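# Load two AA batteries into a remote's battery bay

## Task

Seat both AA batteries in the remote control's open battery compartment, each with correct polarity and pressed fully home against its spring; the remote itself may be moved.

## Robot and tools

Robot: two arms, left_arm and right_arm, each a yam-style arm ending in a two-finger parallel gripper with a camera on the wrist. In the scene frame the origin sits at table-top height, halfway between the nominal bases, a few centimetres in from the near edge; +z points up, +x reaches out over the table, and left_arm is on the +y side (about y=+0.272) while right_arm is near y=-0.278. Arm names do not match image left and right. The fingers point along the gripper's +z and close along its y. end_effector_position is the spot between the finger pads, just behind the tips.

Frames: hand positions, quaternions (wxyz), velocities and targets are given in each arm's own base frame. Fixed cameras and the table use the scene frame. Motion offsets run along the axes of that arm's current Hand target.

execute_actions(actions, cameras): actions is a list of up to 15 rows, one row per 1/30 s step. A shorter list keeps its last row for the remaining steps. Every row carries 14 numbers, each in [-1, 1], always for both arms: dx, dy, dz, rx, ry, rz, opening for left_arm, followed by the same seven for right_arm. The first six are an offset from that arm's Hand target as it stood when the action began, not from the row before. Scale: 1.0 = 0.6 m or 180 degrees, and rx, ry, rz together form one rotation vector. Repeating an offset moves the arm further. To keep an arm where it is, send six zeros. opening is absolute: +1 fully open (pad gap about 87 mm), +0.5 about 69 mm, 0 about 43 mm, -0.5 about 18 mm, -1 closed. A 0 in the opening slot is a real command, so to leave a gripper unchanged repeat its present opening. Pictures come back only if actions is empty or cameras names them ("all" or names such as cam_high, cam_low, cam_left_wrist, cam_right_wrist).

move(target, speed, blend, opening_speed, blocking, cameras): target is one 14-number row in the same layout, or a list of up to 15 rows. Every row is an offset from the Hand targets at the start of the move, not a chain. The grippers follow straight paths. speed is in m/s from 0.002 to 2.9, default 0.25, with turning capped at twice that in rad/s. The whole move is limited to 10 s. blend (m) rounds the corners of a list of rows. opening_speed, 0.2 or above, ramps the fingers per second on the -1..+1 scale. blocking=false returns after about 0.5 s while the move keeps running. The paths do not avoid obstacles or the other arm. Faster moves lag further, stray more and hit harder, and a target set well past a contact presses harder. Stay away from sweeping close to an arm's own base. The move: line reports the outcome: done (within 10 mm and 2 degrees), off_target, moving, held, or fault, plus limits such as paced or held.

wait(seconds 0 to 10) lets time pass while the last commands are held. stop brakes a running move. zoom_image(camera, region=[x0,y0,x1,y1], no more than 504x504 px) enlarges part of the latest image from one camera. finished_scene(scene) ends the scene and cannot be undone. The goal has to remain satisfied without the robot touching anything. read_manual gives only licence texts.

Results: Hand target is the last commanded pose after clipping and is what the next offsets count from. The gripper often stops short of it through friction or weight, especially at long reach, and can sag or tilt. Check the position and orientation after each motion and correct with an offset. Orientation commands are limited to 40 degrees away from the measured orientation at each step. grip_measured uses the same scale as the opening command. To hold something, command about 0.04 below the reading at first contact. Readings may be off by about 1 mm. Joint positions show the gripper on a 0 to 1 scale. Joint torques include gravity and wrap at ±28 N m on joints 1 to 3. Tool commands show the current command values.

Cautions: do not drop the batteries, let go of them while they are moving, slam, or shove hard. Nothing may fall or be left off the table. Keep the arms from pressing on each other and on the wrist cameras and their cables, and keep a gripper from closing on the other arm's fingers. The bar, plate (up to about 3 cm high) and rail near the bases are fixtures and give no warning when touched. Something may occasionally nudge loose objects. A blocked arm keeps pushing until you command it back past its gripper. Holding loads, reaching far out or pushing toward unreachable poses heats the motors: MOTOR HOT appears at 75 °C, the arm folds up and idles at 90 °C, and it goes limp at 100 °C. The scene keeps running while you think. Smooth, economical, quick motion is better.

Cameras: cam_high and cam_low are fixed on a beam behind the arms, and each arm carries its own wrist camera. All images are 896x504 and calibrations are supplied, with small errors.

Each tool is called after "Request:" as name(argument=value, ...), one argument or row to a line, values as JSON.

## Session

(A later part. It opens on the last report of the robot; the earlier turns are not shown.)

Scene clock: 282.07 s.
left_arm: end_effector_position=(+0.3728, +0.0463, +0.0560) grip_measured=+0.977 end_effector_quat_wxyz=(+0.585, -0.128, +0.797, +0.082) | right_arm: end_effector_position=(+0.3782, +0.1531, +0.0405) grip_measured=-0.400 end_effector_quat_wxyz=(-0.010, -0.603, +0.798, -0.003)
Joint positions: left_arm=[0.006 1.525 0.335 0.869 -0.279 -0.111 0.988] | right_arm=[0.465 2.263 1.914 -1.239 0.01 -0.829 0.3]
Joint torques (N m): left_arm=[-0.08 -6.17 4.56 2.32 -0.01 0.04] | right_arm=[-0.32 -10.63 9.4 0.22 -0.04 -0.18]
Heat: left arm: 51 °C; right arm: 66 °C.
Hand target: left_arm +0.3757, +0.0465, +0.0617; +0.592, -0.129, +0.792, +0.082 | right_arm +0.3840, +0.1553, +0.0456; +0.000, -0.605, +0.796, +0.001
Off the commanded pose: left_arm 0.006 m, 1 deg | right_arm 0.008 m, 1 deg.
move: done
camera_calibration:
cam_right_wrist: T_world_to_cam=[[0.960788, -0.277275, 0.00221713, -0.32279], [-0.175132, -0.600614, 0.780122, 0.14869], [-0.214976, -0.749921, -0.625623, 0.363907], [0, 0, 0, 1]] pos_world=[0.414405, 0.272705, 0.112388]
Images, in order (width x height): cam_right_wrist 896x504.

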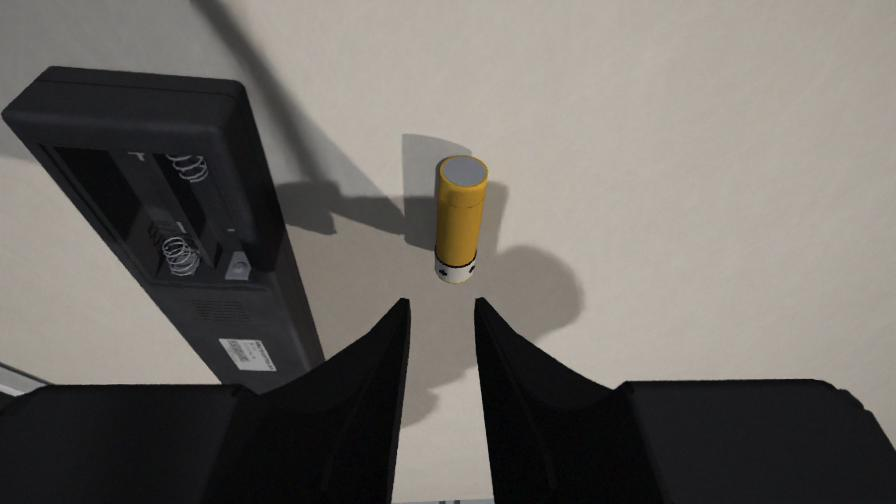

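Request:
move(
  target=[0,0,0,0,0,0,1,0.002,-0.009,0,0,0,0,-0.4],
  speed=0.1,
  cameras=["cam_right_wrist"],
)

Scene clock: 288.77 s.
left_arm: end_effector_position=(+0.3728, +0.0463, +0.0560) grip_measured=+0.977 end_effector_quat_wxyz=(+0.585, -0.128, +0.797, +0.082) | right_arm: end_effector_position=(+0.3842, +0.1507, +0.0429) grip_measured=-0.400 end_effector_quat_wxyz=(-0.005, -0.602, +0.799, -0.004)
Joint positions: left_arm=[0.006 1.525 0.335 0.869 -0.279 -0.111 0.988] | right_arm=[0.453 2.272 1.939 -1.246 0.01 -0.838 0.3]
Joint torques (N m): left_arm=[-0.1 -6.23 4.51 2.32 -0.01 0.04] | right_arm=[-0.17 -10.14 9.5 0.21 -0.06 -0.19]
Heat: left arm: 51 °C; right arm: 65 °C.
Hand target: left_arm +0.3757, +0.0465, +0.0617; +0.592, -0.129, +0.792, +0.082 | right_arm +0.3888, +0.1528, +0.0456; +0.000, -0.605, +0.796, +0.001
Off the commanded pose: left_arm 0.006 m, 1 deg | right_arm 0.006 m, 1 deg.
move: done
camera_calibration:
cam_right_wrist: T_world_to_cam=[[0.960125, -0.279441, 0.00856525, -0.329021], [-0.182629, -0.603706, 0.776007, 0.149995], [-0.211677, -0.746627, -0.630667, 0.363366], [0, 0, 0, 1]] pos_world=[0.420211, 0.26991, 0.115584]
Images, in order (width x height): cam_right_wrist 896x504.

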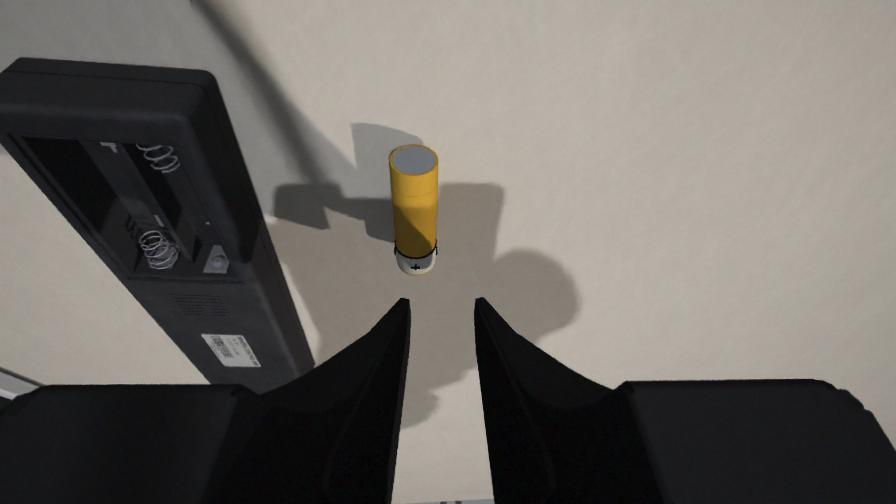

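Request:
wait(
  seconds=0.2,
  cameras=["cam_right_wrist"],
)

Scene clock: 294.30 s.
left_arm: end_effector_position=(+0.3728, +0.0463, +0.0560) grip_measured=+0.977 end_effector_quat_wxyz=(+0.585, -0.128, +0.797, +0.082) | right_arm: end_effector_position=(+0.3841, +0.1506, +0.0429) grip_measured=-0.400 end_effector_quat_wxyz=(-0.005, -0.602, +0.798, -0.004)
Joint positions: left_arm=[0.006 1.525 0.335 0.869 -0.279 -0.111 0.988] | right_arm=[0.453 2.272 1.939 -1.247 0.01 -0.839 0.3]
Joint torques (N m): left_arm=[-0.08 -6.23 4.55 2.32 -0.02 0.04] | right_arm=[-0.13 -10.07 9.5 0.23 -0.06 -0.2]
Heat: left arm: 51 °C; right arm: 63 °C.
Hand target: left_arm +0.3757, +0.0465, +0.0617; +0.592, -0.129, +0.792, +0.082 | right_arm +0.3889, +0.1528, +0.0455; +0.000, -0.605, +0.796, +0.001
Tool commands: left_gripper/opening=+1.0 right_gripper/opening=-0.4
Off the commanded pose: left_arm 0.006 m, 1 deg | right_arm 0.006 m, 1 deg.
wait: 0.20 s; at rest from the start
camera_calibration:
cam_right_wrist: T_world_to_cam=[[0.96022, -0.279124, 0.0082491, -0.329014], [-0.182134, -0.603625, 0.776186, 0.149726], [-0.211673, -0.746811, -0.63045, 0.363368], [0, 0, 0, 1]] pos_world=[0.420111, 0.26991, 0.115584]
Images, in order (width x height): cam_right_wrist 896x504.

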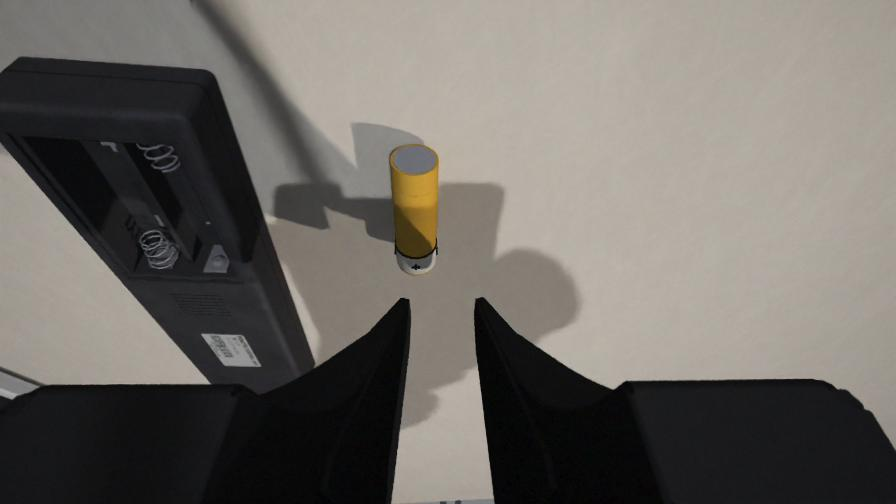

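Request:
move(
  target=[
    [0,0,0,0,0,0,1,0.0277,0.053,-0.017,0,0,0.012,-0.4],
    [0,0,0,0,0,0,1,-0.0033,0.0137,0,0,0,0.012,-0.4],
  ],
  speed=0.15,
  cameras=["cam_right_wrist"],
)

Scene clock: 302.50 s.
left_arm: end_effector_position=(+0.3728, +0.0463, +0.0560) grip_measured=+0.977 end_effector_quat_wxyz=(+0.585, -0.128, +0.797, +0.082) | right_arm: end_effector_position=(+0.3775, +0.1518, +0.0413) grip_measured=-0.400 end_effector_quat_wxyz=(-0.008, -0.592, +0.806, -0.003)
Joint positions: left_arm=[0.006 1.525 0.335 0.869 -0.279 -0.111 0.988] | right_arm=[0.46 2.257 1.907 -1.235 0.009 -0.807 0.3]
Joint torques (N m): left_arm=[-0.06 -6.16 4.55 2.33 -0.03 0.04] | right_arm=[0.39 -10.21 9.7 0.22 -0.04 0]
Heat: left arm: 51 °C; right arm: 62 °C.
Hand target: left_arm +0.3757, +0.0465, +0.0617; +0.592, -0.129, +0.792, +0.082 | right_arm +0.3815, +0.1567, +0.0457; +0.000, -0.590, +0.807, +0.001
Off the commanded pose: left_arm 0.006 m, 1 deg | right_arm 0.008 m, 1 deg.
move: done
camera_calibration:
cam_right_wrist: T_world_to_cam=[[0.953036, -0.302826, 0.00433989, -0.315831], [-0.193417, -0.597559, 0.778147, 0.153744], [-0.23305, -0.742442, -0.628067, 0.369149], [0, 0, 0, 1]] pos_world=[0.416766, 0.270301, 0.113585]
Images, in order (width x height): cam_right_wrist 896x504.

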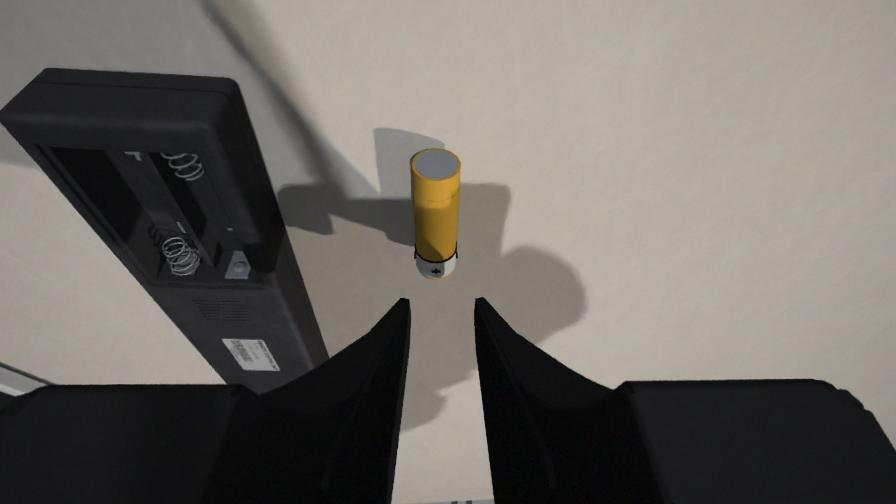

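Request:
move(
  target=[0,0,0,0,0,0,1,-0.002,0.001,0.037,0,0,0,-0.4],
  speed=0.1,
  cameras=["cam_right_wrist"],
)

Scene clock: 308.50 s.
left_arm: end_effector_position=(+0.3728, +0.0463, +0.0560) grip_measured=+0.977 end_effector_quat_wxyz=(+0.585, -0.128, +0.797, +0.082) | right_arm: end_effector_position=(+0.3822, +0.1542, +0.0281) grip_measured=-0.400 end_effector_quat_wxyz=(-0.001, -0.592, +0.806, -0.004)
Joint positions: left_arm=[0.006 1.525 0.335 0.869 -0.279 -0.111 0.988] | right_arm=[0.46 2.273 1.883 -1.182 0.009 -0.807 0.3]
Joint torques (N m): left_arm=[-0.08 -6.22 4.57 2.32 -0.02 0.04] | right_arm=[0.64 -10.39 6.05 0.44 -0.05 0.02]
Heat: left arm: 51 °C; right arm: 62 °C.
Hand target: left_arm +0.3757, +0.0465, +0.0617; +0.592, -0.129, +0.792, +0.082 | right_arm +0.3813, +0.1581, +0.0235; +0.000, -0.590, +0.807, +0.001
Off the commanded pose: left_arm 0.006 m, 1 deg | right_arm 0.006 m, 1 deg.
move: done
camera_calibration:
cam_right_wrist: T_world_to_cam=[[0.952913, -0.302923, 0.0139378, -0.319734], [-0.202706, -0.602127, 0.772239, 0.170714], [-0.225536, -0.738703, -0.635179, 0.360458], [0, 0, 0, 1]] pos_world=[0.42058, 0.272208, 0.101579]
Images, in order (width x height): cam_right_wrist 896x504.

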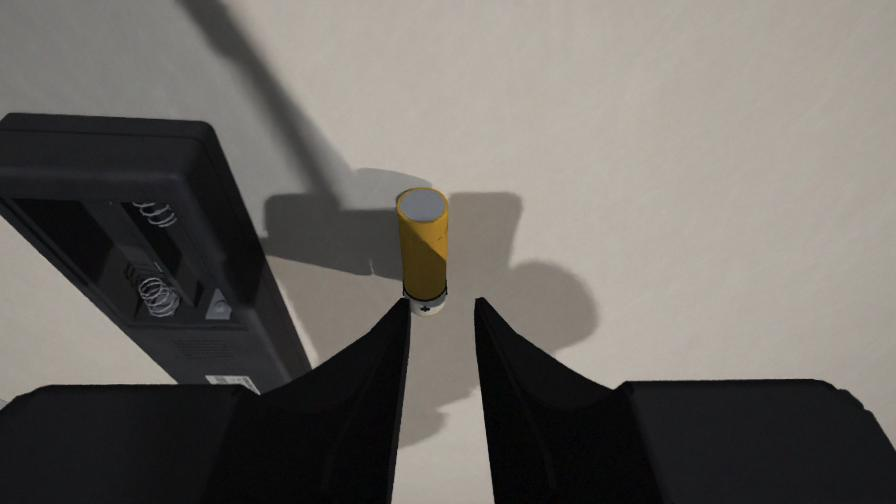

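Request:
move(
  target=[0,0,0,0,0,0,1,0.0,0.0,0.010,0,0,0,-0.05],
  speed=0.1,
  cameras=["cam_right_wrist"],
)

Scene clock: 315.33 s.
left_arm: end_effector_position=(+0.3728, +0.0463, +0.0560) grip_measured=+0.977 end_effector_quat_wxyz=(+0.585, -0.128, +0.797, +0.082) | right_arm: end_effector_position=(+0.3830, +0.1546, +0.0242) grip_measured=-0.050 end_effector_quat_wxyz=(+0.002, -0.592, +0.806, -0.005)
Joint positions: left_arm=[0.006 1.525 0.335 0.869 -0.279 -0.111 0.988] | right_arm=[0.46 2.273 1.868 -1.161 0.009 -0.807 0.475]
Joint torques (N m): left_arm=[-0.1 -6.16 4.52 2.32 -0.03 0.04] | right_arm=[0.65 -9.95 5.91 0.46 -0.05 0.02]
Heat: left arm: 52 °C; right arm: 61 °C.
Hand target: left_arm +0.3757, +0.0465, +0.0617; +0.592, -0.129, +0.792, +0.082 | right_arm +0.3813, +0.1581, +0.0175; +0.000, -0.590, +0.807, +0.001
Off the commanded pose: left_arm 0.006 m, 1 deg | right_arm 0.008 m, 1 deg.
move: done
camera_calibration:
cam_right_wrist: T_world_to_cam=[[0.952834, -0.302937, 0.0183304, -0.320409], [-0.206901, -0.604211, 0.769494, 0.176073], [-0.222033, -0.736993, -0.638391, 0.356977], [0, 0, 0, 1]] pos_world=[0.420987, 0.272411, 0.0982765]
Images, in order (width x height): cam_right_wrist 896x504.

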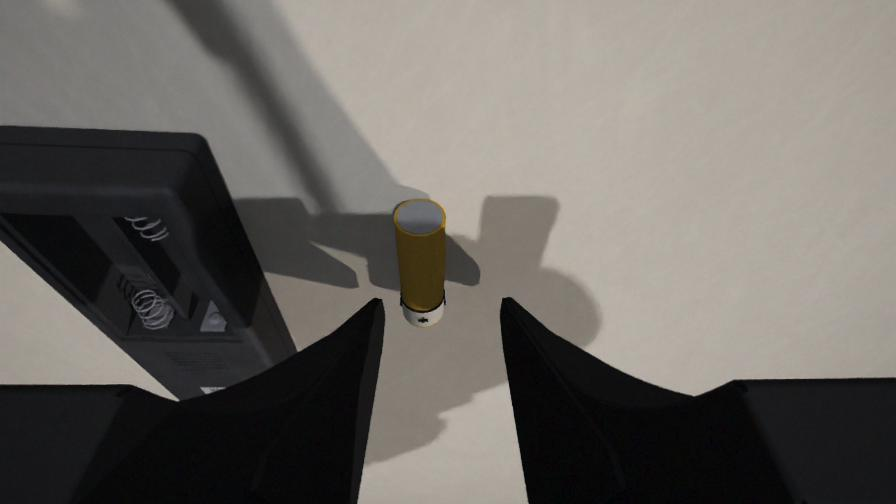

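Request:
move(
  target=[
    [0,0,0,0,0,0,1,0.0,0.0,0.009,0,0,0,-0.05],
    [0,0,0,0,0,0,1,0.0,0.0,0.009,0,0,0,-0.75],
  ],
  speed=0.1,
  opening_speed=0.5,
  cameras=["cam_right_wrist"],
)

Request:
zoom_image(
  camera="cam_right_wrist",
  region=[340, 180, 540, 360],
)

Scene clock: 321.10 s.
left_arm: end_effector_position=(+0.3728, +0.0463, +0.0560) grip_measured=+0.977 end_effector_quat_wxyz=(+0.585, -0.128, +0.797, +0.082) | right_arm: end_effector_position=(+0.3828, +0.1545, +0.0177) grip_measured=-0.602 end_effector_quat_wxyz=(+0.000, -0.592, +0.806, -0.005)
Joint positions: left_arm=[0.006 1.525 0.335 0.869 -0.279 -0.111 0.988] | right_arm=[0.46 2.28 1.854 -1.142 0.009 -0.807 0.199]
Joint torques (N m): left_arm=[-0.08 -6.16 4.51 2.33 -0.02 0.05] | right_arm=[0.69 -10.3 5.89 0.45 -0.04 0.02]
Heat: left arm: 52 °C; right arm: 60 °C.
Hand target: left_arm +0.3757, +0.0465, +0.0617; +0.592, -0.129, +0.792, +0.082 | right_arm +0.3812, +0.1581, +0.0121; +0.000, -0.590, +0.807, +0.001
Off the commanded pose: left_arm 0.006 m, 1 deg | right_arm 0.007 m, 1 deg.
move: done
camera_calibration:
cam_right_wrist: T_world_to_cam=[[0.95289, -0.302875, 0.0163692, -0.320173], [-0.205011, -0.603343, 0.77068, 0.180103], [-0.223544, -0.737729, -0.637012, 0.353271], [0, 0, 0, 1]] pos_world=[0.420984, 0.27231, 0.0914777]
Images, in order (width x height): cam_right_wrist 896x504.

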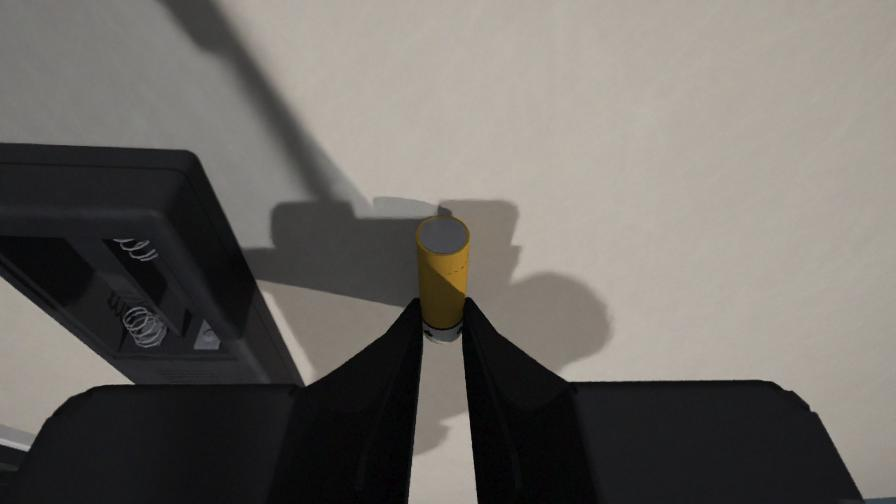

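Scaled by 2.520.

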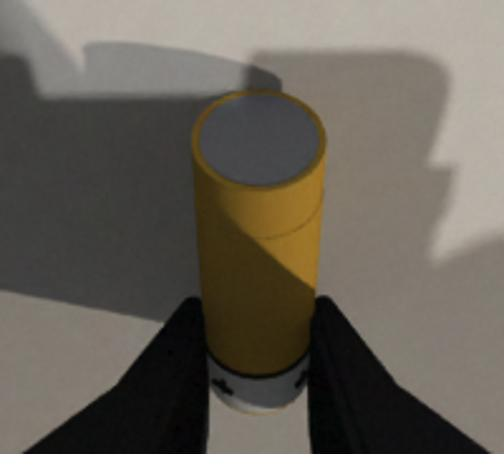

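Request:
move(
  target=[
    [0,0,0,0,0,0,1,0.0,0.0,0,0,0,0,-0.35],
    [0,0,0,0,0,0,1,0.0,0.0,-0.034,0,0,0,-0.35],
  ],
  speed=0.1,
  opening_speed=0.5,
)

Scene clock: 336.63 s.
left_arm: end_effector_position=(+0.3728, +0.0463, +0.0560) grip_measured=+0.977 end_effector_quat_wxyz=(+0.585, -0.128, +0.797, +0.082) | right_arm: end_effector_position=(+0.3773, +0.1517, +0.0232) grip_measured=-0.350 end_effector_quat_wxyz=(-0.014, -0.592, +0.806, -0.002)
Joint positions: left_arm=[0.006 1.525 0.335 0.869 -0.279 -0.111 0.988] | right_arm=[0.46 2.28 1.872 -1.188 0.009 -0.807 0.325]
Joint torques (N m): left_arm=[-0.1 -6.2 4.55 2.32 -0.02 0.04] | right_arm=[0.66 -11.59 9.33 0.18 -0.03 0.01]
Heat: left arm: 52 °C; right arm: 62 °C.
Hand target: left_arm +0.3757, +0.0465, +0.0617; +0.592, -0.129, +0.792, +0.082 | right_arm +0.3813, +0.1581, +0.0325; +0.000, -0.590, +0.807, +0.001
Off the commanded pose: left_arm 0.006 m, 1 deg | right_arm 0.012 m, 2 deg.
move: off_target (right_arm)

Request:
move(
  target=[
    [0,0,0,0,0,0,1,0.0,0.0,0.02,0,0,0,-0.2],
  ],
  speed=0.1,
  opening_speed=0.5,
  cameras=["cam_right_wrist"],
)

Scene clock: 345.43 s.
left_arm: end_effector_position=(+0.3728, +0.0463, +0.0560) grip_measured=+0.977 end_effector_quat_wxyz=(+0.585, -0.128, +0.797, +0.082) | right_arm: end_effector_position=(+0.3811, +0.1536, +0.0226) grip_measured=-0.200 end_effector_quat_wxyz=(-0.005, -0.592, +0.806, -0.004)
Joint positions: left_arm=[0.006 1.525 0.335 0.869 -0.279 -0.111 0.988] | right_arm=[0.46 2.28 1.872 -1.171 0.009 -0.807 0.4]
Joint torques (N m): left_arm=[-0.1 -6.22 4.52 2.32 -0.01 0.03] | right_arm=[0.66 -10.8 6.31 0.42 -0.05 0.03]
Heat: left arm: 52 °C; right arm: 63 °C.
Hand target: left_arm +0.3757, +0.0465, +0.0617; +0.592, -0.129, +0.792, +0.082 | right_arm +0.3813, +0.1581, +0.0205; +0.000, -0.590, +0.807, +0.001
Off the commanded pose: left_arm 0.006 m, 1 deg | right_arm 0.005 m, 1 deg.
move: done
camera_calibration:
cam_right_wrist: T_world_to_cam=[[0.952996, -0.302867, 0.0084456, -0.318686], [-0.197415, -0.599554, 0.775604, 0.171951], [-0.229841, -0.740815, -0.631163, 0.358159], [0, 0, 0, 1]] pos_world=[0.419972, 0.271904, 0.0953827]
Images, in order (width x height): cam_right_wrist 896x504.

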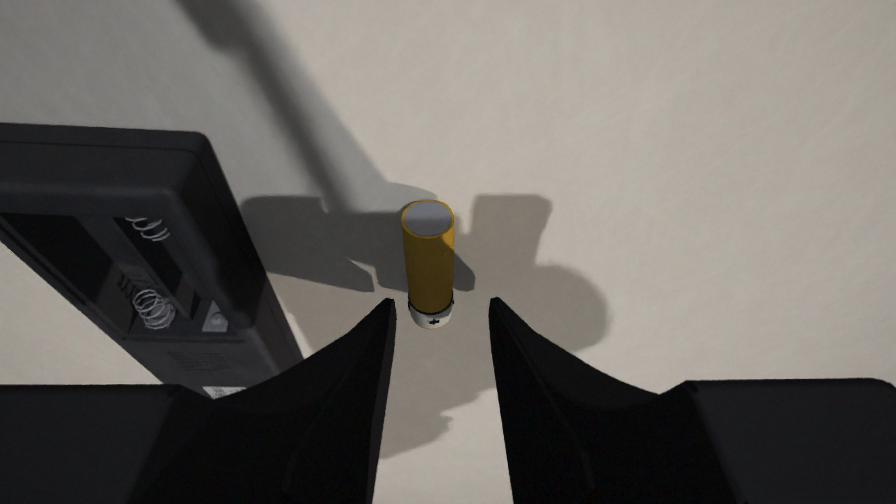

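Request:
move(
  target=[
    [0,0,0,0,0,0,1,0.0,0.002,0.0055,0,0,0,-0.2],
    [0,0,0,0,0,0,1,0.0,0.002,0.0055,0,0,0,-0.75],
  ],
  speed=0.1,
  opening_speed=0.5,
  cameras=["cam_right_wrist"],
)

Request:
zoom_image(
  camera="cam_right_wrist",
  region=[340, 180, 540, 360],
)

Scene clock: 352.17 s.
left_arm: end_effector_position=(+0.3728, +0.0463, +0.0560) grip_measured=+0.977 end_effector_quat_wxyz=(+0.585, -0.128, +0.797, +0.082) | right_arm: end_effector_position=(+0.3816, +0.1539, +0.0199) grip_measured=-0.605 end_effector_quat_wxyz=(-0.003, -0.591, +0.806, -0.004)
Joint positions: left_arm=[0.006 1.525 0.335 0.869 -0.279 -0.111 0.988] | right_arm=[0.46 2.28 1.862 -1.157 0.009 -0.805 0.197]
Joint torques (N m): left_arm=[-0.12 -6.17 4.53 2.33 -0.02 0.05] | right_arm=[0.88 -10.86 5.85 0.44 -0.04 0.03]
Heat: left arm: 52 °C; right arm: 63 °C.
Hand target: left_arm +0.3757, +0.0465, +0.0617; +0.592, -0.129, +0.792, +0.082 | right_arm +0.3802, +0.1585, +0.0172; +0.000, -0.590, +0.807, +0.001
Off the commanded pose: left_arm 0.006 m, 1 deg | right_arm 0.006 m, 1 deg.
move: done
camera_calibration:
cam_right_wrist: T_world_to_cam=[[0.952511, -0.304286, 0.0114877, -0.318648], [-0.201224, -0.600682, 0.773751, 0.175876], [-0.228541, -0.739318, -0.633386, 0.356031], [0, 0, 0, 1]] pos_world=[0.420274, 0.271906, 0.0930808]
Images, in order (width x height): cam_right_wrist 896x504.

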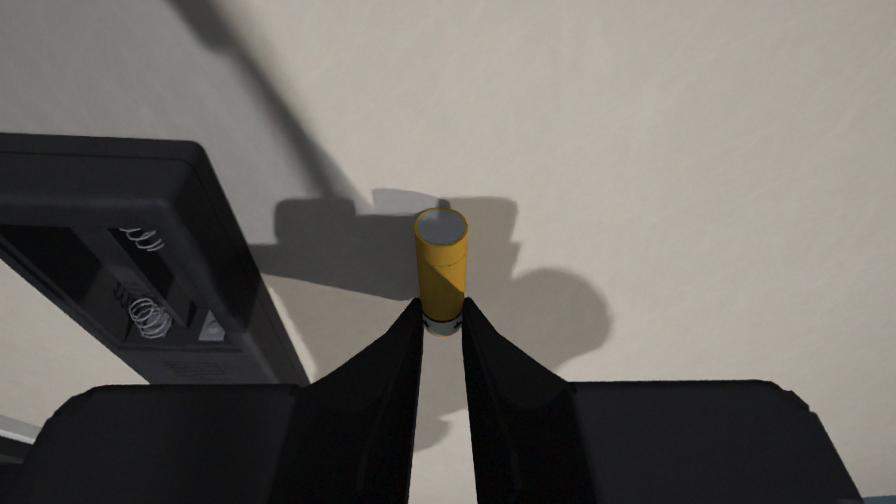

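Scaled by 2.520.

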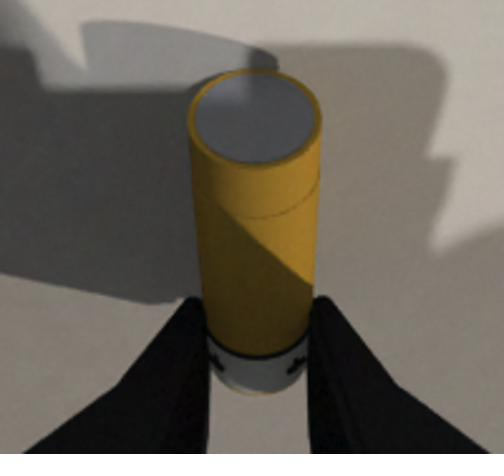

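Request:
move(
  target=[
    [0,0,0,0,0,0,1,0,0,-0.1,0,0,0,-0.75],
    [0,0,0,0,0,0,1,0.0145,0.1357,-0.1713,-0.0036,0.139,0.0167,-0.75],
    [0,0,0,0,0,0,1,-0.0127,0.111,-0.0913,-0.0036,0.139,0.0167,-0.75],
  ],
  speed=0.2,
  blend=[0.02,0.02,0],
  cameras=["cam_right_wrist","cam_high"],
)

Scene clock: 367.97 s.
left_arm: end_effector_position=(+0.3728, +0.0463, +0.0560) grip_measured=+0.977 end_effector_quat_wxyz=(+0.585, -0.128, +0.797, +0.082) | right_arm: end_effector_position=(+0.3127, +0.1848, +0.0635) grip_measured=-0.605 end_effector_quat_wxyz=(-0.131, -0.575, +0.799, -0.119)
Joint positions: left_arm=[0.006 1.525 0.335 0.869 -0.279 -0.111 0.988] | right_arm=[0.694 2.368 2.074 -1.561 0.216 -0.523 0.197]
Joint torques (N m): left_arm=[-0.08 -6.15 4.49 2.33 -0.02 0.05] | right_arm=[-0.18 -11.75 8.8 -0.19 0.35 0.05]
Heat: left arm: 53 °C; right arm: 64 °C.
Hand target: left_arm +0.3757, +0.0465, +0.0617; +0.592, -0.129, +0.792, +0.082 | right_arm +0.3190, +0.1859, +0.0720; -0.178, -0.555, +0.803, -0.123
Off the commanded pose: left_arm 0.006 m, 1 deg | right_arm 0.011 m, 6 deg.
joint sent to its limit (right arm) — joint 4 (wrist pitch), lower limit. The joint targets are off in orientation, not in position.
move: off_target (right_arm)
camera_calibration:
cam_right_wrist: T_world_to_cam=[[0.949297, -0.310726, 0.0477898, -0.244279], [-0.147314, -0.305368, 0.94077, 0.0649326], [-0.277728, -0.900111, -0.335659, 0.417016], [0, 0, 0, 1]] pos_world=[0.357277, 0.319285, 0.0905628]
Images, in order (width x height): cam_high 896x504, cam_right_wrist 896x504.

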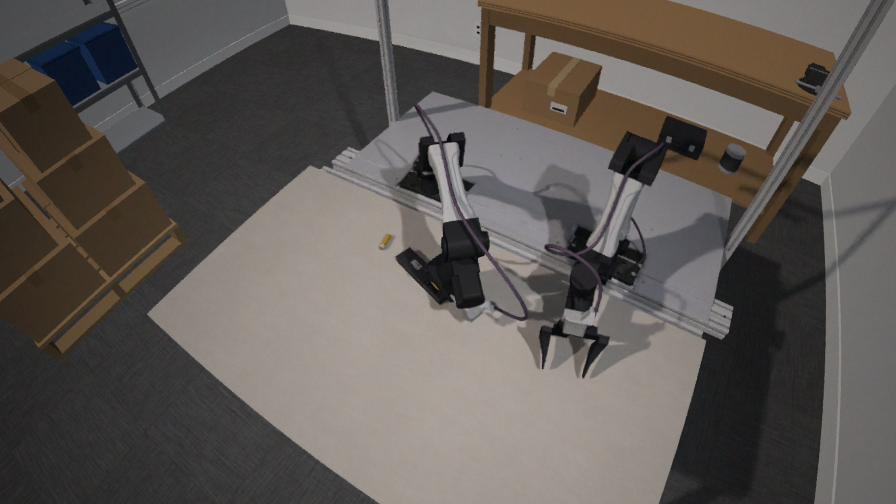

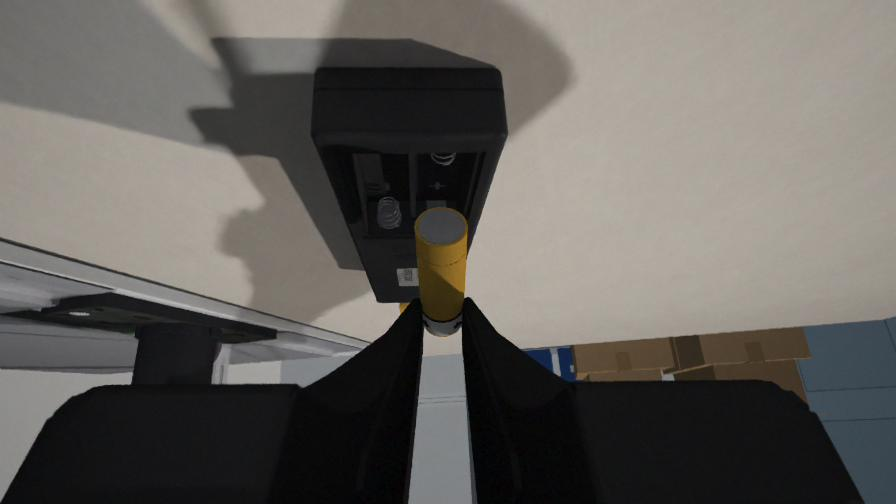

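Request:
zoom_image(
  camera="cam_right_wrist",
  region=[290, 50, 540, 350],
)

Scaled by 1.680.

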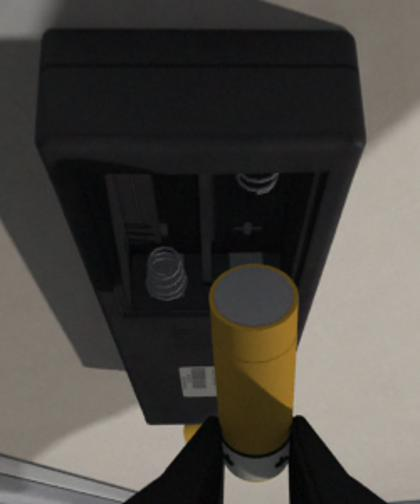

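Request:
move(
  target=[0,0,0,0,0,0,1,-0.0093,-0.003,0.0288,0,0,0,-0.75],
  speed=0.08,
  cameras=["cam_right_wrist"],
)

Request:
zoom_image(
  camera="cam_right_wrist",
  region=[290, 50, 590, 370],
)

Scene clock: 396.10 s.
left_arm: end_effector_position=(+0.3728, +0.0463, +0.0560) grip_measured=+0.977 end_effector_quat_wxyz=(+0.585, -0.128, +0.797, +0.082) | right_arm: end_effector_position=(+0.3142, +0.1820, +0.0508) grip_measured=-0.605 end_effector_quat_wxyz=(-0.147, -0.570, +0.800, -0.119)
Joint positions: left_arm=[0.006 1.525 0.335 0.869 -0.279 -0.111 0.988] | right_arm=[0.685 2.409 2.084 -1.561 0.216 -0.519 0.197]
Joint torques (N m): left_arm=[-0.13 -6.23 4.52 2.31 -0.01 0.05] | right_arm=[-0.24 -10.54 8.88 -0.24 0.32 0.04]
Heat: left arm: 53 °C; right arm: 62 °C.
Hand target: left_arm +0.3757, +0.0465, +0.0617; +0.592, -0.129, +0.792, +0.082 | right_arm +0.3198, +0.1831, +0.0539; -0.178, -0.555, +0.803, -0.123
Off the commanded pose: left_arm 0.006 m, 1 deg | right_arm 0.007 m, 4 deg.
joint sent to its limit (right arm) — joint 4 (wrist pitch), lower limit. The joint targets are off in orientation, not in position.
move: off_target (right_arm)
camera_calibration:
cam_right_wrist: T_world_to_cam=[[0.946077, -0.3223, 0.0325795, -0.242115], [-0.129523, -0.284173, 0.949984, 0.0661923], [-0.296922, -0.902977, -0.310595, 0.415951], [0, 0, 0, 1]] pos_world=[0.361137, 0.31637, 0.0741986]
Images, in order (width x height): cam_right_wrist 896x504.

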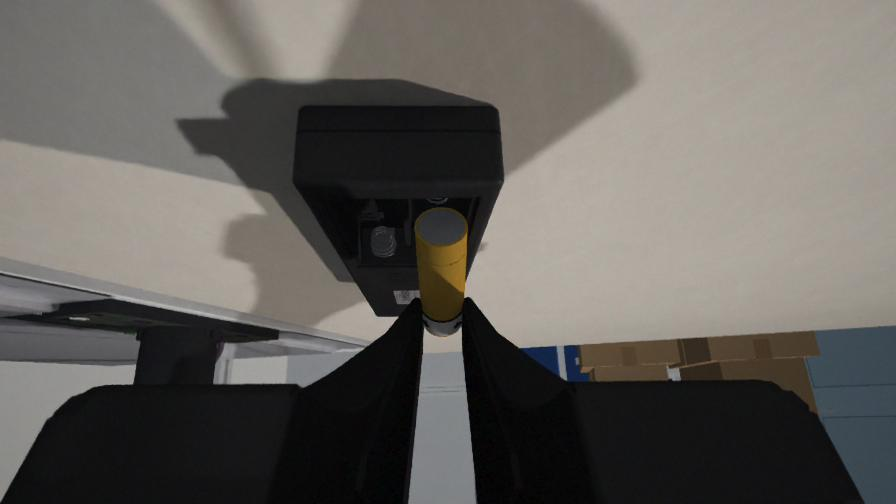

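Scaled by 1.575.

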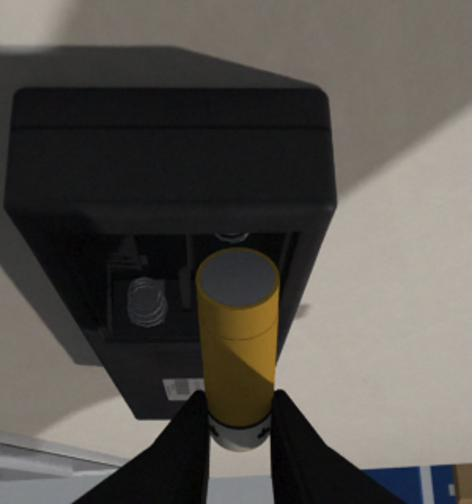

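Request:
move(
  target=[0,0,0,0,0,0,1,-0.0056,0,0.012,0,0,0,-0.75],
  speed=0.06,
  cameras=["cam_right_wrist"],
)

Request:
zoom_image(
  camera="cam_right_wrist",
  region=[290, 50, 590, 370],
)

Scene clock: 403.63 s.
left_arm: end_effector_position=(+0.3728, +0.0463, +0.0560) grip_measured=+0.977 end_effector_quat_wxyz=(+0.585, -0.128, +0.797, +0.082) | right_arm: end_effector_position=(+0.3142, +0.1820, +0.0443) grip_measured=-0.605 end_effector_quat_wxyz=(-0.155, -0.569, +0.799, -0.120)
Joint positions: left_arm=[0.006 1.525 0.335 0.869 -0.279 -0.111 0.988] | right_arm=[0.685 2.433 2.093 -1.564 0.217 -0.516 0.197]
Joint torques (N m): left_arm=[-0.12 -6.17 4.51 2.33 -0.02 0.05] | right_arm=[-0.28 -10.5 8.81 -0.25 0.29 0.04]
Heat: left arm: 53 °C; right arm: 63 °C.
Hand target: left_arm +0.3757, +0.0465, +0.0617; +0.592, -0.129, +0.792, +0.082 | right_arm +0.3199, +0.1832, +0.0461; -0.178, -0.555, +0.803, -0.123
Off the commanded pose: left_arm 0.006 m, 1 deg | right_arm 0.006 m, 3 deg.
joint sent to its limit (right arm) — joint 4 (wrist pitch), lower limit. The joint targets are off in orientation, not in position.
move: off_target (right_arm)
camera_calibration:
cam_right_wrist: T_world_to_cam=[[0.945418, -0.324893, 0.0251054, -0.240809], [-0.119114, -0.272845, 0.954656, 0.0668832], [-0.303311, -0.905539, -0.296651, 0.415721], [0, 0, 0, 1]] pos_world=[0.361724, 0.316463, 0.0655193]
Images, in order (width x height): cam_right_wrist 896x504.

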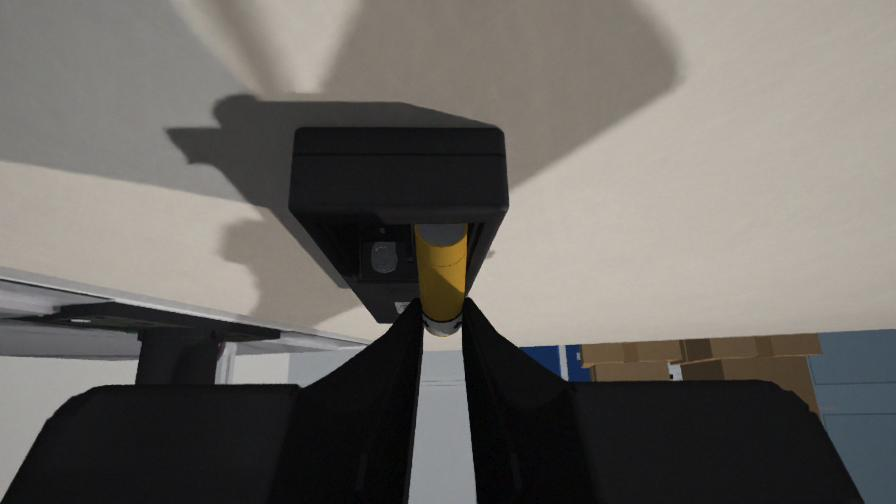

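Scaled by 1.575.

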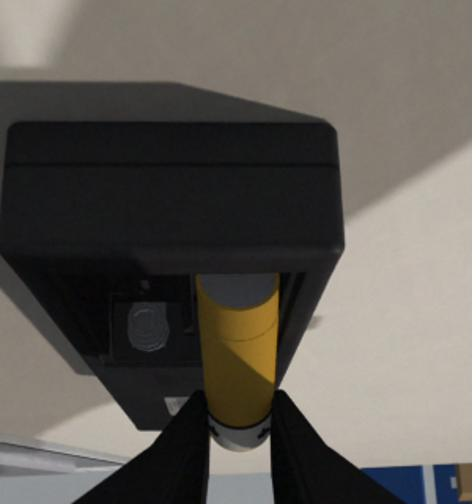

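Request:
move(
  target=[0,0,0,0,0,0,1,-0.0035,0,0.0075,0,0,0,-0.75],
  speed=0.05,
  cameras=["cam_right_wrist"],
)

Request:
zoom_image(
  camera="cam_right_wrist",
  region=[290, 50, 590, 370],
)

Scene clock: 413.87 s.
left_arm: end_effector_position=(+0.3728, +0.0463, +0.0560) grip_measured=+0.977 end_effector_quat_wxyz=(+0.585, -0.128, +0.797, +0.082) | right_arm: end_effector_position=(+0.3141, +0.1814, +0.0403) grip_measured=-0.605 end_effector_quat_wxyz=(-0.161, -0.567, +0.799, -0.121)
Joint positions: left_arm=[0.006 1.525 0.335 0.869 -0.279 -0.111 0.988] | right_arm=[0.684 2.448 2.099 -1.566 0.217 -0.513 0.197]
Joint torques (N m): left_arm=[-0.05 -6.19 4.49 2.31 -0.02 0.03] | right_arm=[-0.21 -10.5 8.75 -0.26 0.28 0.03]
Heat: left arm: 53 °C; right arm: 64 °C.
Hand target: left_arm +0.3757, +0.0465, +0.0617; +0.592, -0.129, +0.792, +0.082 | right_arm +0.3199, +0.1832, +0.0411; -0.178, -0.555, +0.803, -0.123
Off the commanded pose: left_arm 0.006 m, 1 deg | right_arm 0.006 m, 2 deg.
joint sent to its limit (right arm) — joint 4 (wrist pitch), lower limit. The joint targets are off in orientation, not in position.
move: done
camera_calibration:
cam_right_wrist: T_world_to_cam=[[0.944296, -0.328504, 0.0197339, -0.239648], [-0.112087, -0.264661, 0.957805, 0.0667161], [-0.30942, -0.906664, -0.286739, 0.415729], [0, 0, 0, 1]] pos_world=[0.362412, 0.315858, 0.0600339]
Images, in order (width x height): cam_right_wrist 896x504.

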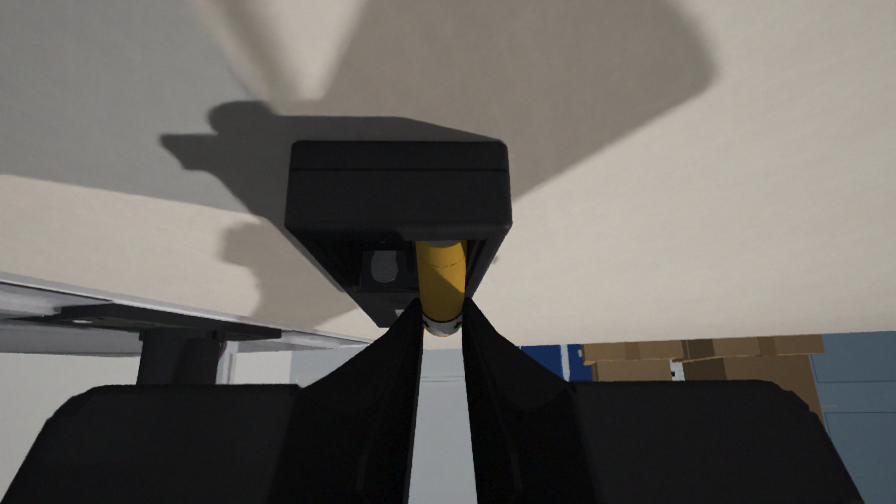

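Scaled by 1.575.

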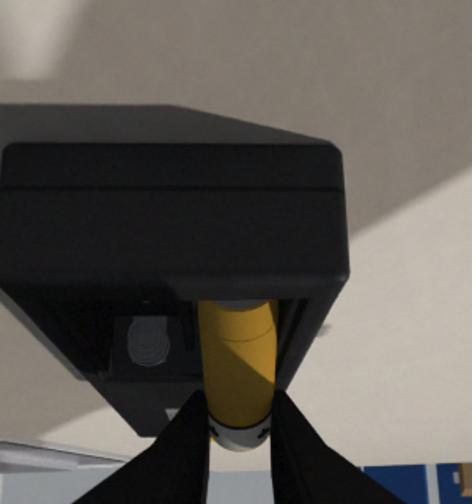

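Request:
move(
  target=[0,0,0,0,0,0,1,-0.0158,0,-0.0055,0,0,0,-0.75],
  speed=0.05,
  cameras=["cam_right_wrist"],
)

Request:
zoom_image(
  camera="cam_right_wrist",
  region=[290, 50, 590, 370],
)

Scene clock: 421.10 s.
left_arm: end_effector_position=(+0.3728, +0.0463, +0.0560) grip_measured=+0.977 end_effector_quat_wxyz=(+0.585, -0.128, +0.797, +0.082) | right_arm: end_effector_position=(+0.3199, +0.1864, +0.0396) grip_measured=-0.605 end_effector_quat_wxyz=(-0.151, -0.565, +0.802, -0.121)
Joint positions: left_arm=[0.006 1.525 0.335 0.869 -0.279 -0.111 0.988] | right_arm=[0.684 2.466 2.138 -1.568 0.217 -0.507 0.197]
Joint torques (N m): left_arm=[-0.09 -6.17 4.53 2.33 -0.02 0.04] | right_arm=[0.92 -10.54 8.75 -0.2 0.25 0.03]
Heat: left arm: 53 °C; right arm: 64 °C.
Hand target: left_arm +0.3757, +0.0465, +0.0617; +0.592, -0.129, +0.792, +0.082 | right_arm +0.3234, +0.1925, +0.0400; -0.178, -0.555, +0.803, -0.123
Off the commanded pose: left_arm 0.006 m, 1 deg | right_arm 0.007 m, 3 deg.
joint sent to its limit (right arm) — joint 4 (wrist pitch), lower limit. The joint targets are off in orientation, not in position.
move: off_target (right_arm)
camera_calibration:
cam_right_wrist: T_world_to_cam=[[0.942119, -0.333744, 0.0320554, -0.242334], [-0.129888, -0.275165, 0.952582, 0.0772444], [-0.309098, -0.901609, -0.302588, 0.421454], [0, 0, 0, 1]] pos_world=[0.368611, 0.320364, 0.0617133]
Images, in order (width x height): cam_right_wrist 896x504.

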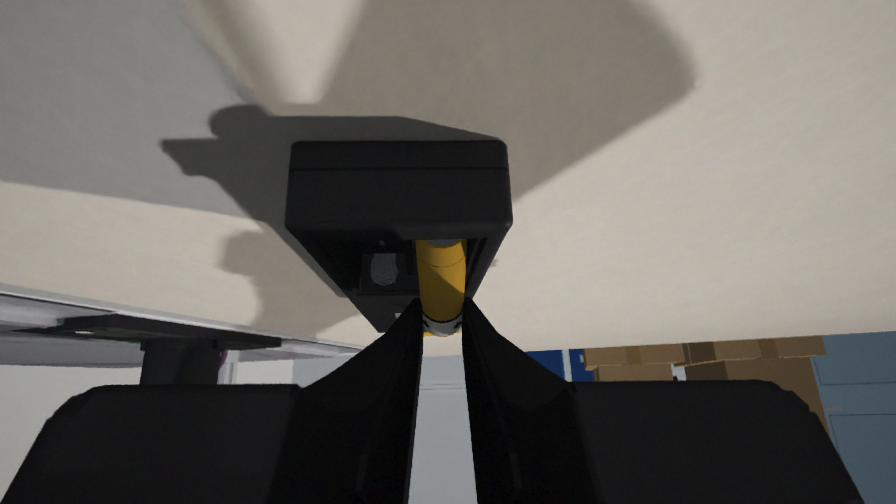

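Scaled by 1.575.

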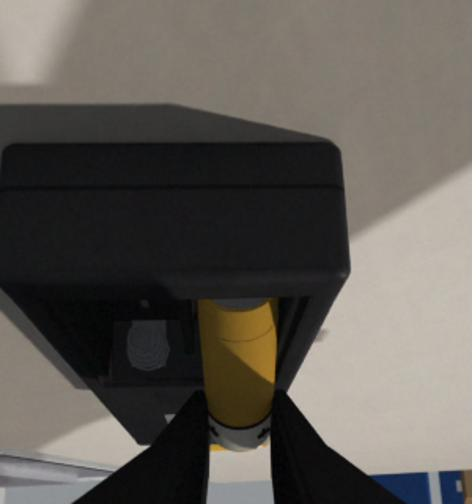

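Request:
move(
  target=[
    [0,0,0,0,0,0,1,0.0492,0,-0.1057,0,0,0,-0.75],
    [0,0,0,0,0,0,1,0.1817,-0.1573,0.0202,-0.084,-0.1215,0.3787,-0.75],
  ],
  speed=0.15,
  blend=[0.01,0],
  cameras=["cam_right_wrist","cam_high"],
)

Scene clock: 466.33 s.
left_arm: end_effector_position=(+0.3728, +0.0463, +0.0560) grip_measured=+0.977 end_effector_quat_wxyz=(+0.585, -0.128, +0.797, +0.082) | right_arm: end_effector_position=(+0.3715, +0.0599, +0.0599) grip_measured=-0.605 end_effector_quat_wxyz=(-0.026, -0.007, +1.000, -0.008)
Joint positions: left_arm=[0.006 1.525 0.335 0.869 -0.279 -0.111 0.988] | right_arm=[0.149 2.219 1.911 -1.317 0.009 0.135 0.197]
Joint torques (N m): left_arm=[-0.1 -6.2 4.55 2.33 -0.02 0.05] | right_arm=[0.09 -14.6 5.87 0.38 0.02 0.05]
Heat: left arm: 54 °C; right arm: 69 °C.
Hand target: left_arm +0.3757, +0.0465, +0.0617; +0.592, -0.129, +0.792, +0.082 | right_arm +0.3750, +0.0620, +0.0750; +0.000, +0.000, +1.000, +0.000
Off the commanded pose: left_arm 0.006 m, 1 deg | right_arm 0.016 m, 3 deg.
move: off_target (right_arm)
camera_calibration:
cam_right_wrist: T_world_to_cam=[[0.0105802, -0.999642, 0.0245926, 0.0526835], [-0.600085, 0.0133256, 0.799826, 0.196281], [-0.799867, -0.0232199, -0.599728, 0.476947], [0, 0, 0, 1]] pos_world=[0.498722, 0.0611237, 0.127753]
Images, in order (width x height): cam_high 896x504, cam_right_wrist 896x504.

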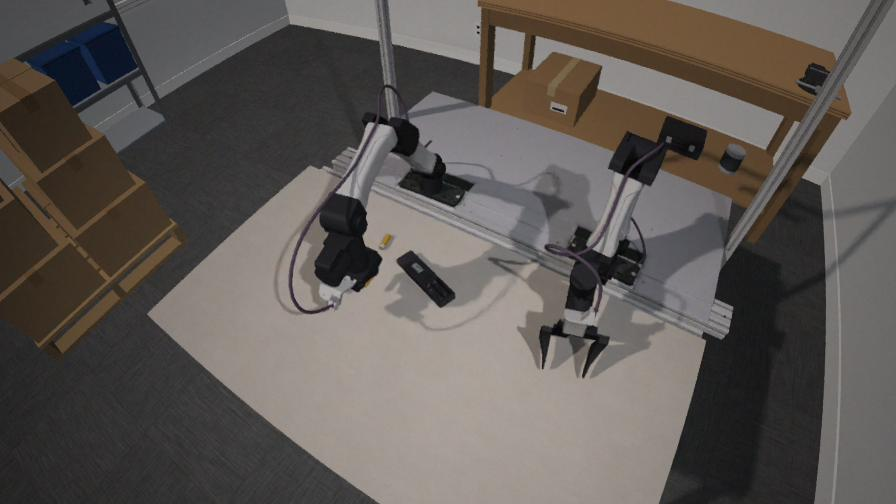

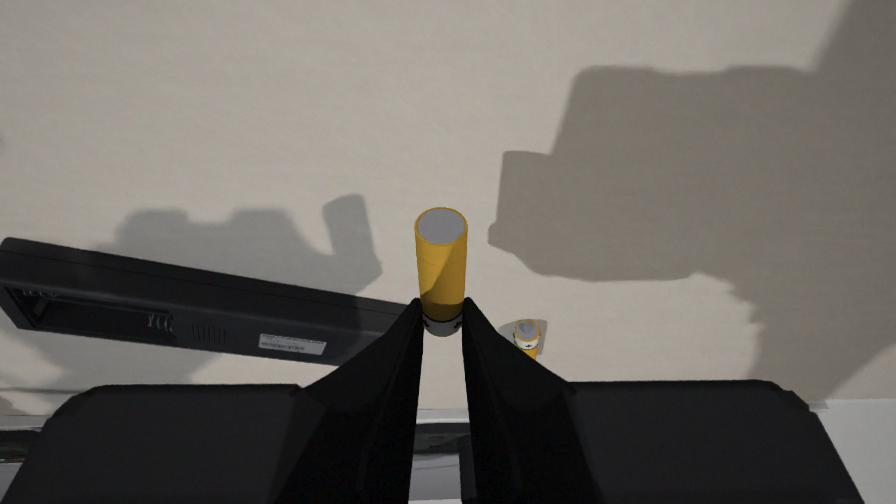

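Request:
move(
  target=[0,0,0,0,0,0,1,0,0,0.05,0,0,0,-0.75],
  speed=0.1,
)

Scene clock: 471.17 s.
left_arm: end_effector_position=(+0.3728, +0.0463, +0.0560) grip_measured=+0.977 end_effector_quat_wxyz=(+0.585, -0.128, +0.797, +0.082) | right_arm: end_effector_position=(+0.3715, +0.0599, +0.0351) grip_measured=-0.605 end_effector_quat_wxyz=(-0.019, -0.007, +1.000, -0.007)
Joint positions: left_arm=[0.006 1.525 0.335 0.869 -0.279 -0.111 0.988] | right_arm=[0.149 2.216 1.81 -1.205 0.009 0.136 0.197]
Joint torques (N m): left_arm=[-0.13 -6.17 4.49 2.33 -0.02 0.04] | right_arm=[0.01 -13.41 5.83 0.38 0.05 0.03]
Heat: left arm: 54 °C; right arm: 70 °C.
Hand target: left_arm +0.3757, +0.0465, +0.0617; +0.592, -0.129, +0.792, +0.082 | right_arm +0.3750, +0.0620, +0.0450; +0.000, +0.000, +1.000, +0.000
Off the commanded pose: left_arm 0.006 m, 1 deg | right_arm 0.011 m, 2 deg.
move: off_target (right_arm)

Request:
move(
  target=[0,0,0,0,0,0,1,0,0,0.031,0,0,0,-0.75],
  speed=0.06,
)

Scene clock: 485.60 s.
left_arm: end_effector_position=(+0.3728, +0.0463, +0.0560) grip_measured=+0.977 end_effector_quat_wxyz=(+0.585, -0.128, +0.797, +0.082) | right_arm: end_effector_position=(+0.3720, +0.0600, +0.0212) grip_measured=-0.605 end_effector_quat_wxyz=(-0.013, -0.007, +1.000, -0.006)
Joint positions: left_arm=[0.006 1.525 0.335 0.869 -0.279 -0.111 0.988] | right_arm=[0.149 2.216 1.757 -1.139 0.009 0.136 0.197]
Joint torques (N m): left_arm=[-0.08 -6.2 4.55 2.32 -0.03 0.04] | right_arm=[0.12 -12.25 5.86 0.42 0.03 0.05]
Heat: left arm: 54 °C; right arm: 68 °C.
Hand target: left_arm +0.3757, +0.0465, +0.0617; +0.592, -0.129, +0.792, +0.082 | right_arm +0.3749, +0.0620, +0.0264; +0.000, +0.000, +1.000, +0.000
Off the commanded pose: left_arm 0.006 m, 1 deg | right_arm 0.006 m, 2 deg.
move: done

Request:
move(
  target=[
    [0,0,0,0,0,0,1,0,0,0.004,0,0,0,-0.75],
    [0,0,0,0,0,0,1,0,0,0.004,0,0,0,-0.2],
  ],
  speed=0.06,
  opening_speed=0.5,
  cameras=["cam_right_wrist"],
)

Scene clock: 491.73 s.
left_arm: end_effector_position=(+0.3728, +0.0463, +0.0560) grip_measured=+0.977 end_effector_quat_wxyz=(+0.585, -0.128, +0.797, +0.082) | right_arm: end_effector_position=(+0.3728, +0.0601, +0.0201) grip_measured=-0.200 end_effector_quat_wxyz=(-0.011, -0.006, +1.000, -0.006)
Joint positions: left_arm=[0.006 1.525 0.335 0.869 -0.279 -0.111 0.988] | right_arm=[0.149 2.216 1.753 -1.131 0.009 0.136 0.4]
Joint torques (N m): left_arm=[-0.08 -6.17 4.55 2.33 -0.02 0.03] | right_arm=[0.08 -12.01 5.61 0.43 0.04 0.04]
Heat: left arm: 54 °C; right arm: 68 °C.
Hand target: left_arm +0.3757, +0.0465, +0.0617; +0.592, -0.129, +0.792, +0.082 | right_arm +0.3750, +0.0620, +0.0240; +0.000, +0.000, +1.000, +0.000
Off the commanded pose: left_arm 0.006 m, 1 deg | right_arm 0.005 m, 2 deg.
move: done
camera_calibration:
cam_right_wrist: T_world_to_cam=[[0.00904549, -0.99975, 0.0204347, 0.0545368], [-0.623932, 0.0103267, 0.78141, 0.238402], [-0.781426, -0.0198181, -0.623683, 0.447519], [0, 0, 0, 1]] pos_world=[0.497956, 0.0609302, 0.0917054]
Images, in order (width x height): cam_right_wrist 896x504.

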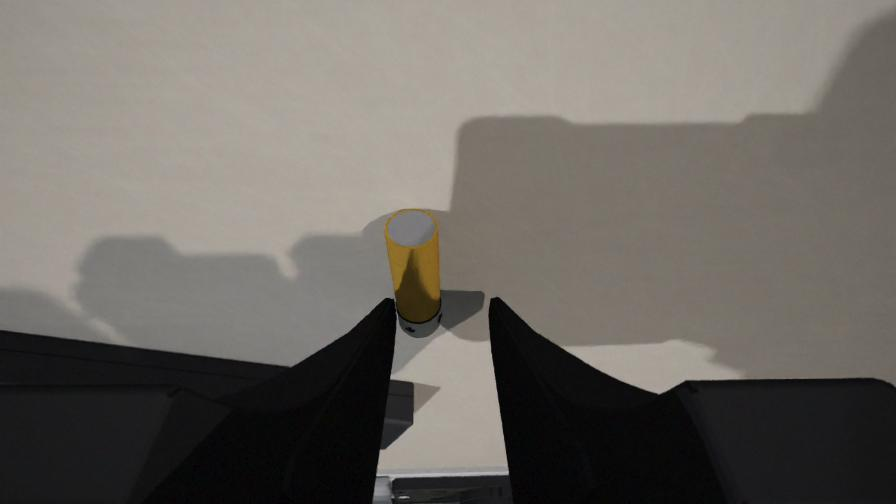

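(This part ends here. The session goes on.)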